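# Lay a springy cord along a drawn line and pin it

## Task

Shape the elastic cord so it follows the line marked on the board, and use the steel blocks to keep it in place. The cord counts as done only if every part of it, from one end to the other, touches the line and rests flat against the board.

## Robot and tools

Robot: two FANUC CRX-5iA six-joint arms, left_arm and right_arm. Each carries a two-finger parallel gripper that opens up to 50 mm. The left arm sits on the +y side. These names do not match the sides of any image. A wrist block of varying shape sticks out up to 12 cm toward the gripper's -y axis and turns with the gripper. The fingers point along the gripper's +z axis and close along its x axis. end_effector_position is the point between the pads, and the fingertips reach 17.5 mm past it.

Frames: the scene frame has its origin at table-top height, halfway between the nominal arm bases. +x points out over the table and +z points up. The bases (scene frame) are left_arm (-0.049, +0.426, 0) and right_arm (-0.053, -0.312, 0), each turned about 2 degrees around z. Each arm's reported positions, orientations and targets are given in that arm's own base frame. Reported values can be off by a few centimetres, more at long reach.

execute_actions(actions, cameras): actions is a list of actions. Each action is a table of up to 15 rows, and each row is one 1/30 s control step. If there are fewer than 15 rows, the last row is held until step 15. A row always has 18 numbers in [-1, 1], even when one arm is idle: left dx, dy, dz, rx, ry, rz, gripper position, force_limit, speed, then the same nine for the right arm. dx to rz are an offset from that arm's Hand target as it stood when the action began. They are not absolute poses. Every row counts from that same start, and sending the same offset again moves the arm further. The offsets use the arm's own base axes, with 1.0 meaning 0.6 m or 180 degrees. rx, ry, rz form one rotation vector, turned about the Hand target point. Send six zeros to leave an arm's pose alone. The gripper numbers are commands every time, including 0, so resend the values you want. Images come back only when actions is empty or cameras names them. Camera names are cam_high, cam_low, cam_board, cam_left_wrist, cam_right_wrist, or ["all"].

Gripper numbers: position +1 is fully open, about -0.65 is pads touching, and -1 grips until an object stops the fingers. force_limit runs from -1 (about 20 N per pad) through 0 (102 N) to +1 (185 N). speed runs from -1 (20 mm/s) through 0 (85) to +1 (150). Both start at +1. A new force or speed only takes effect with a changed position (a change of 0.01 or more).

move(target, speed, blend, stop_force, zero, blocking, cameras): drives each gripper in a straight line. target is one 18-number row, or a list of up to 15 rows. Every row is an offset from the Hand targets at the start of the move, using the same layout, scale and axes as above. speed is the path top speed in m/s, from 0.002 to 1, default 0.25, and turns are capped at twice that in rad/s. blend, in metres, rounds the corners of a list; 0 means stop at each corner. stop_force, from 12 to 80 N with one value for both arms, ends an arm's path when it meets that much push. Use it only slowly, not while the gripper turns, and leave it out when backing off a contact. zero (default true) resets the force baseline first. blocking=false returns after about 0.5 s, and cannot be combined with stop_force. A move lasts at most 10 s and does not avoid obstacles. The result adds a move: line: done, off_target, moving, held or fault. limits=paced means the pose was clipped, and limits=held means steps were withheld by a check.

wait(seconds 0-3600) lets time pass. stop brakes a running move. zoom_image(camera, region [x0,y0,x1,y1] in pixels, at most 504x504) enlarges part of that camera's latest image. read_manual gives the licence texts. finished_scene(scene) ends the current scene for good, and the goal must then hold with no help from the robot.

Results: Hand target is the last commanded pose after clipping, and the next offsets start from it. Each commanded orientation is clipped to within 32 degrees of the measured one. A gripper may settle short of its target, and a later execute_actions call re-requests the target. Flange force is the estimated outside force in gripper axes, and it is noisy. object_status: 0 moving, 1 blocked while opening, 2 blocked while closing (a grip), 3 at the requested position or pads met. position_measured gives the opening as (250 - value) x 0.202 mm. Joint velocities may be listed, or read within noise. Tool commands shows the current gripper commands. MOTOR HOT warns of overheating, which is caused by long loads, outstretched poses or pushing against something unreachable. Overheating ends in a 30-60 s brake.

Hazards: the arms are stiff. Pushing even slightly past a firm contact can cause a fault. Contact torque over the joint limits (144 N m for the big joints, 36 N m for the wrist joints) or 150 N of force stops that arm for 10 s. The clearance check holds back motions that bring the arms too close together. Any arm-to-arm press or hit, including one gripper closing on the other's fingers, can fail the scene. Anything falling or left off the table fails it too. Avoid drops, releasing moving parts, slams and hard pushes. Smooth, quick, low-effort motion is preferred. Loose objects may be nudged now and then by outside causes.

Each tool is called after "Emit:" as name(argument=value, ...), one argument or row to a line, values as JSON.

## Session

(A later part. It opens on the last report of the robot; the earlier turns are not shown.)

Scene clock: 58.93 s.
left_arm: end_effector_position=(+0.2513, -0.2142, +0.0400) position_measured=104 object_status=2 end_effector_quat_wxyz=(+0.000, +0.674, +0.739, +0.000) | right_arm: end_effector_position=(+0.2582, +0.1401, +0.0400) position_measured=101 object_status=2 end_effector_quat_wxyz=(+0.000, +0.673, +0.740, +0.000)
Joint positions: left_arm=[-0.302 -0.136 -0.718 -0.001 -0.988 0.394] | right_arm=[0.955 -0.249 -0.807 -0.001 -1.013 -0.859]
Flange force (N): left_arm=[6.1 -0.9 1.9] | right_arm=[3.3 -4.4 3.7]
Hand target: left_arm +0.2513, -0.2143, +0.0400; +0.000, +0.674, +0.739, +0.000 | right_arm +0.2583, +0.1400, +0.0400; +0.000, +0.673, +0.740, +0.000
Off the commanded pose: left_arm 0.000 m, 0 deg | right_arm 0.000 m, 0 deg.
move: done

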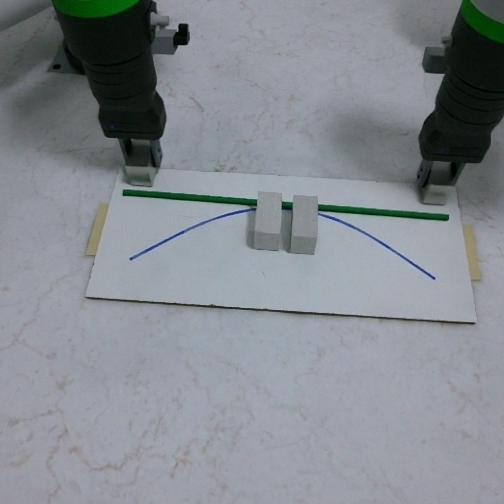

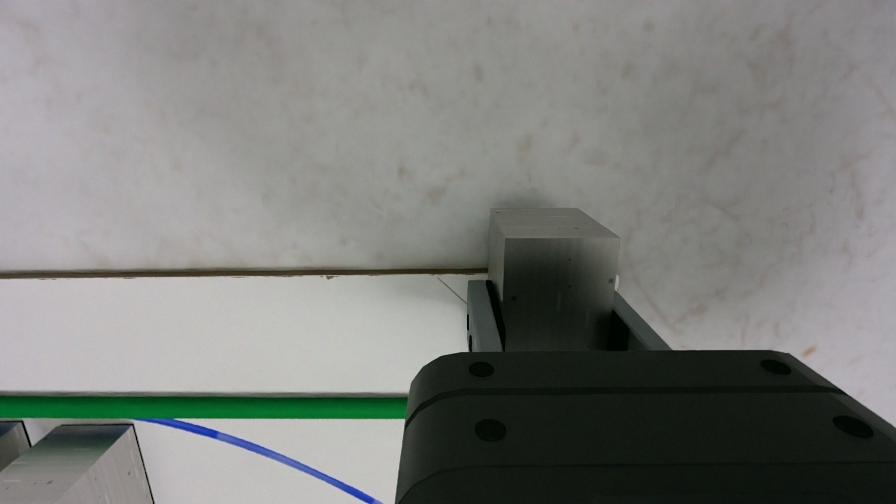

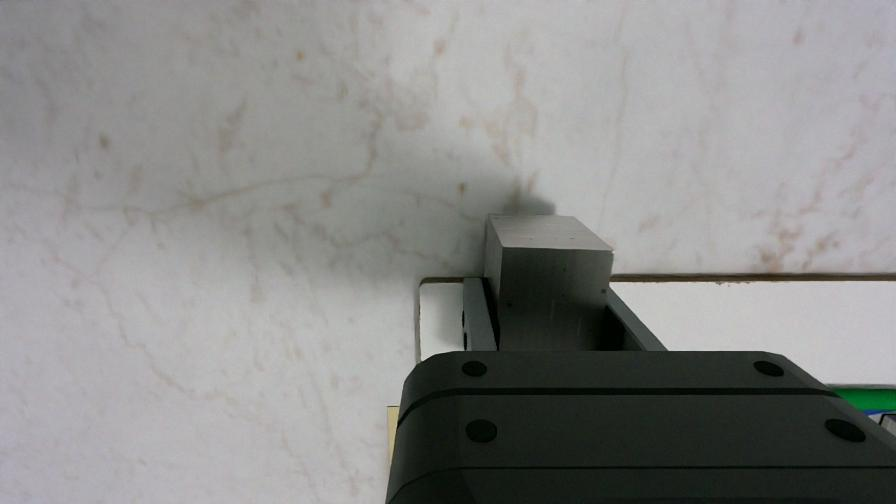

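Emit:
move(
  target=[0.1715,0.0117,0,0,0,-0.21,-1,-0.7,-0.5,0.1703,0.018,0,0,0,0.2083,-1,-0.7,-0.5],
  speed=0.05,
  cameras=["cam_board","cam_low","cam_left_wrist"],
)

Emit:
zoom_image(
  camera="cam_board",
  region=[80, 160, 290, 330],
)

Emit:
zoom_image(
  camera="cam_board",
  region=[270, 160, 480, 330],
)

Scene clock: 66.47 s.
left_arm: end_effector_position=(+0.3542, -0.2072, +0.0400) position_measured=104 object_status=2 end_effector_quat_wxyz=(+0.000, +0.877, +0.480, +0.000) | right_arm: end_effector_position=(+0.3605, +0.1508, +0.0400) position_measured=101 object_status=2 end_effector_quat_wxyz=(+0.000, +0.399, +0.917, +0.000)
Joint positions: left_arm=[-0.207 0.077 -0.513 0 -0.98 -0.361] | right_arm=[0.736 0.03 -0.563 0 -0.979 0.014]
Flange force (N): left_arm=[3.3 -3.8 2.6] | right_arm=[4.5 -1.3 3.7]
Hand target: left_arm +0.3542, -0.2072, +0.0400; +0.000, +0.877, +0.480, +0.000 | right_arm +0.3605, +0.1508, +0.0400; +0.000, +0.399, +0.917, +0.000
Off the commanded pose: left_arm 0.000 m, 0 deg | right_arm 0.000 m, 0 deg.
move: done
Images, in order (width x height): cam_low 504x504, cam_board 504x504, cam_left_wrist 896x504.

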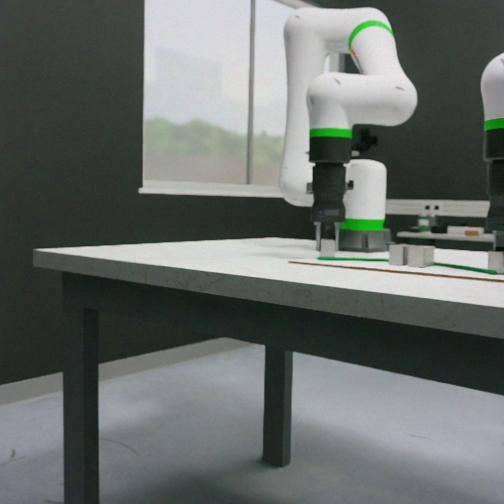

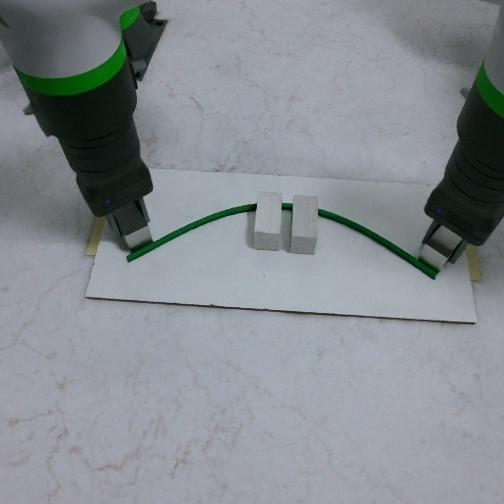

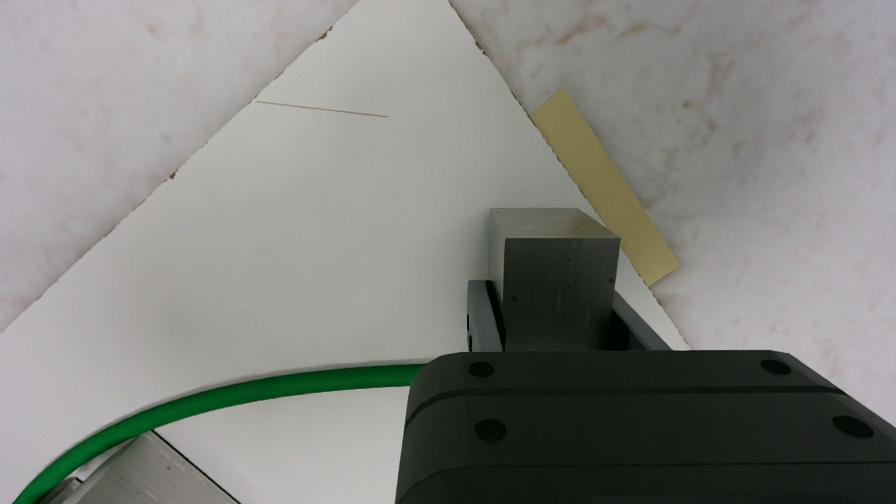

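Scaled by 2.400.

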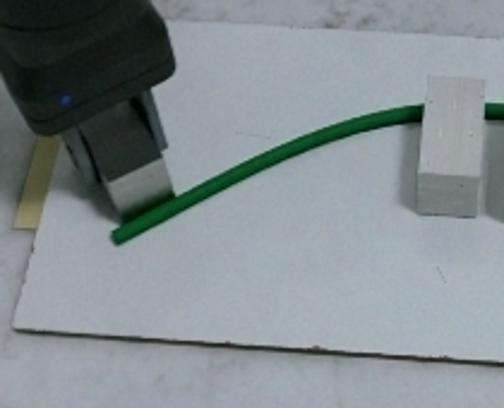

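Scaled by 2.400.

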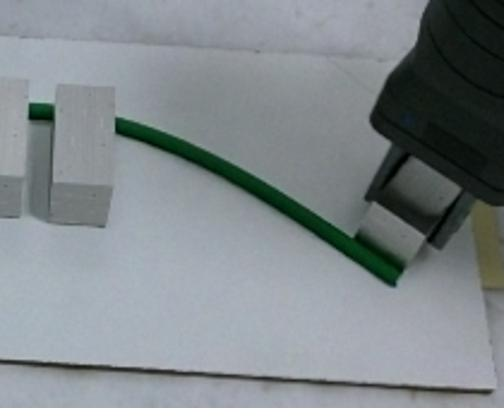

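Emit:
move(
  target=[0,0,-0.01,0,0,0,-1,-0.7,-0.5,0,0,-0.01,0,0,0,-1,-0.7,-0.5],
  stop_force=12,
  speed=0.01,
)

Emit:
move(
  target=[
    [0,0,0,0,0,0,0.4,-0.7,-1,0,0,0,0,0,0,0.4,-0.7,-1],
    [0,0,0.15,0,0,0,0.4,-0.7,-1,0,0,0.15,0,0,0,0.4,-0.7,-1],
    [-0.1,0.15,0.25,0,0,0,0.4,-0.7,-1,-0.1,-0.15,0.25,0,0,0,0.4,-0.7,-1],
  ],
  cameras=["cam_board","cam_high"],
  blend=[0,0.02,0],
)

Emit:
zoom_image(
  camera="cam_board",
  region=[80, 160, 290, 330],
)

Emit:
zoom_image(
  camera="cam_board",
  region=[270, 160, 480, 330],
)

Scene clock: 68.43 s.
left_arm: end_effector_position=(+0.3542, -0.2072, +0.0383) position_measured=104 object_status=2 end_effector_quat_wxyz=(+0.000, +0.877, +0.480, +0.000) | right_arm: end_effector_position=(+0.3605, +0.1509, +0.0379) position_measured=101 object_status=2 end_effector_quat_wxyz=(+0.000, +0.399, +0.917, +0.000)
Joint positions: left_arm=[-0.207 0.08 -0.515 0 -0.975 -0.361] | right_arm=[0.736 0.033 -0.566 0 -0.973 0.014]
Flange force (N): left_arm=[6.7 -18.9 -35.7] | right_arm=[9.3 -11.6 -35.4]
Hand target: left_arm +0.3541, -0.2072, +0.0383; +0.000, +0.877, +0.480, +0.000 (not the last commanded pose) | right_arm +0.3605, +0.1509, +0.0379; +0.000, +0.399, +0.917, +0.000 (not the last commanded pose)
Off the commanded pose: left_arm 0.004 m, 0 deg | right_arm 0.004 m, 0 deg.
move: contact (left_arm, right_arm)

Scene clock: 70.30 s.
left_arm: end_effector_position=(+0.2941, -0.1173, +0.1883) position_measured=92 object_status=3 end_effector_quat_wxyz=(+0.000, +0.877, +0.480, +0.000) | right_arm: end_effector_position=(+0.3005, +0.0609, +0.1878) position_measured=92 object_status=3 end_effector_quat_wxyz=(+0.000, +0.399, +0.917, +0.000)
Joint positions: left_arm=[0.044 -0.338 -0.499 0 -1.409 -0.612] | right_arm=[0.638 -0.367 -0.52 0 -1.419 0.111]
Flange force (N): left_arm=[3.8 -7.0 -1.5] | right_arm=[3.6 0.7 -0.9]
Hand target: left_arm +0.2941, -0.1172, +0.1883; +0.000, +0.877, +0.480, +0.000 | right_arm +0.3005, +0.0609, +0.1879; +0.000, +0.399, +0.917, +0.000
Off the commanded pose: left_arm 0.000 m, 0 deg | right_arm 0.000 m, 0 deg.
move: done
Images, in order (width x height): cam_high 504x504, cam_board 504x504.

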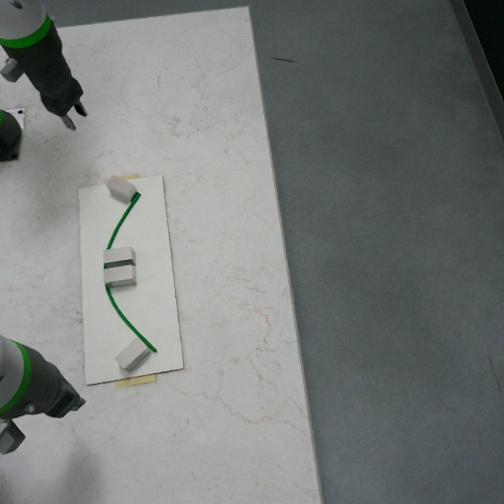

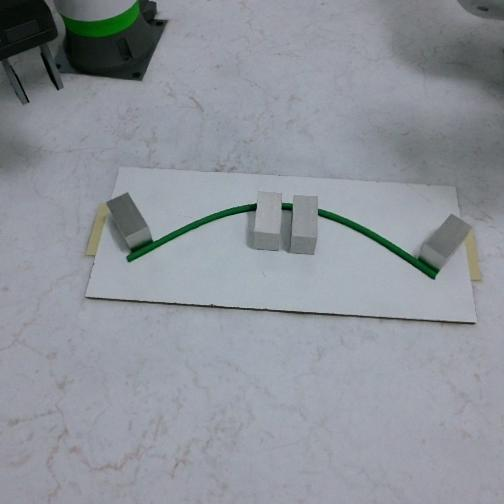

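Scaled by 2.400.

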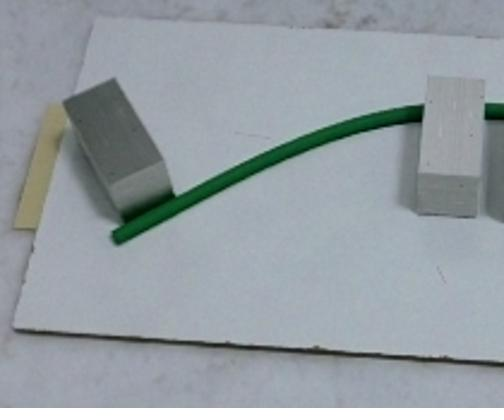

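Scaled by 2.400.

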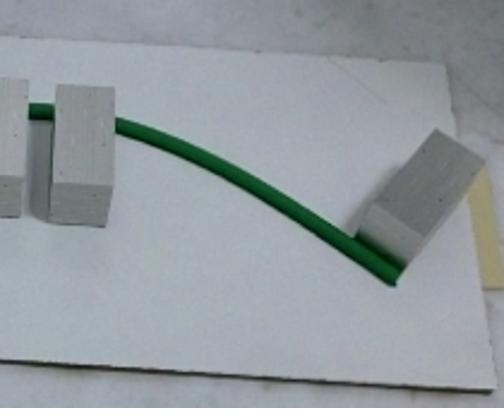

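Emit:
finished_scene(
  scene=2,
)

The scene is finished: the task was done.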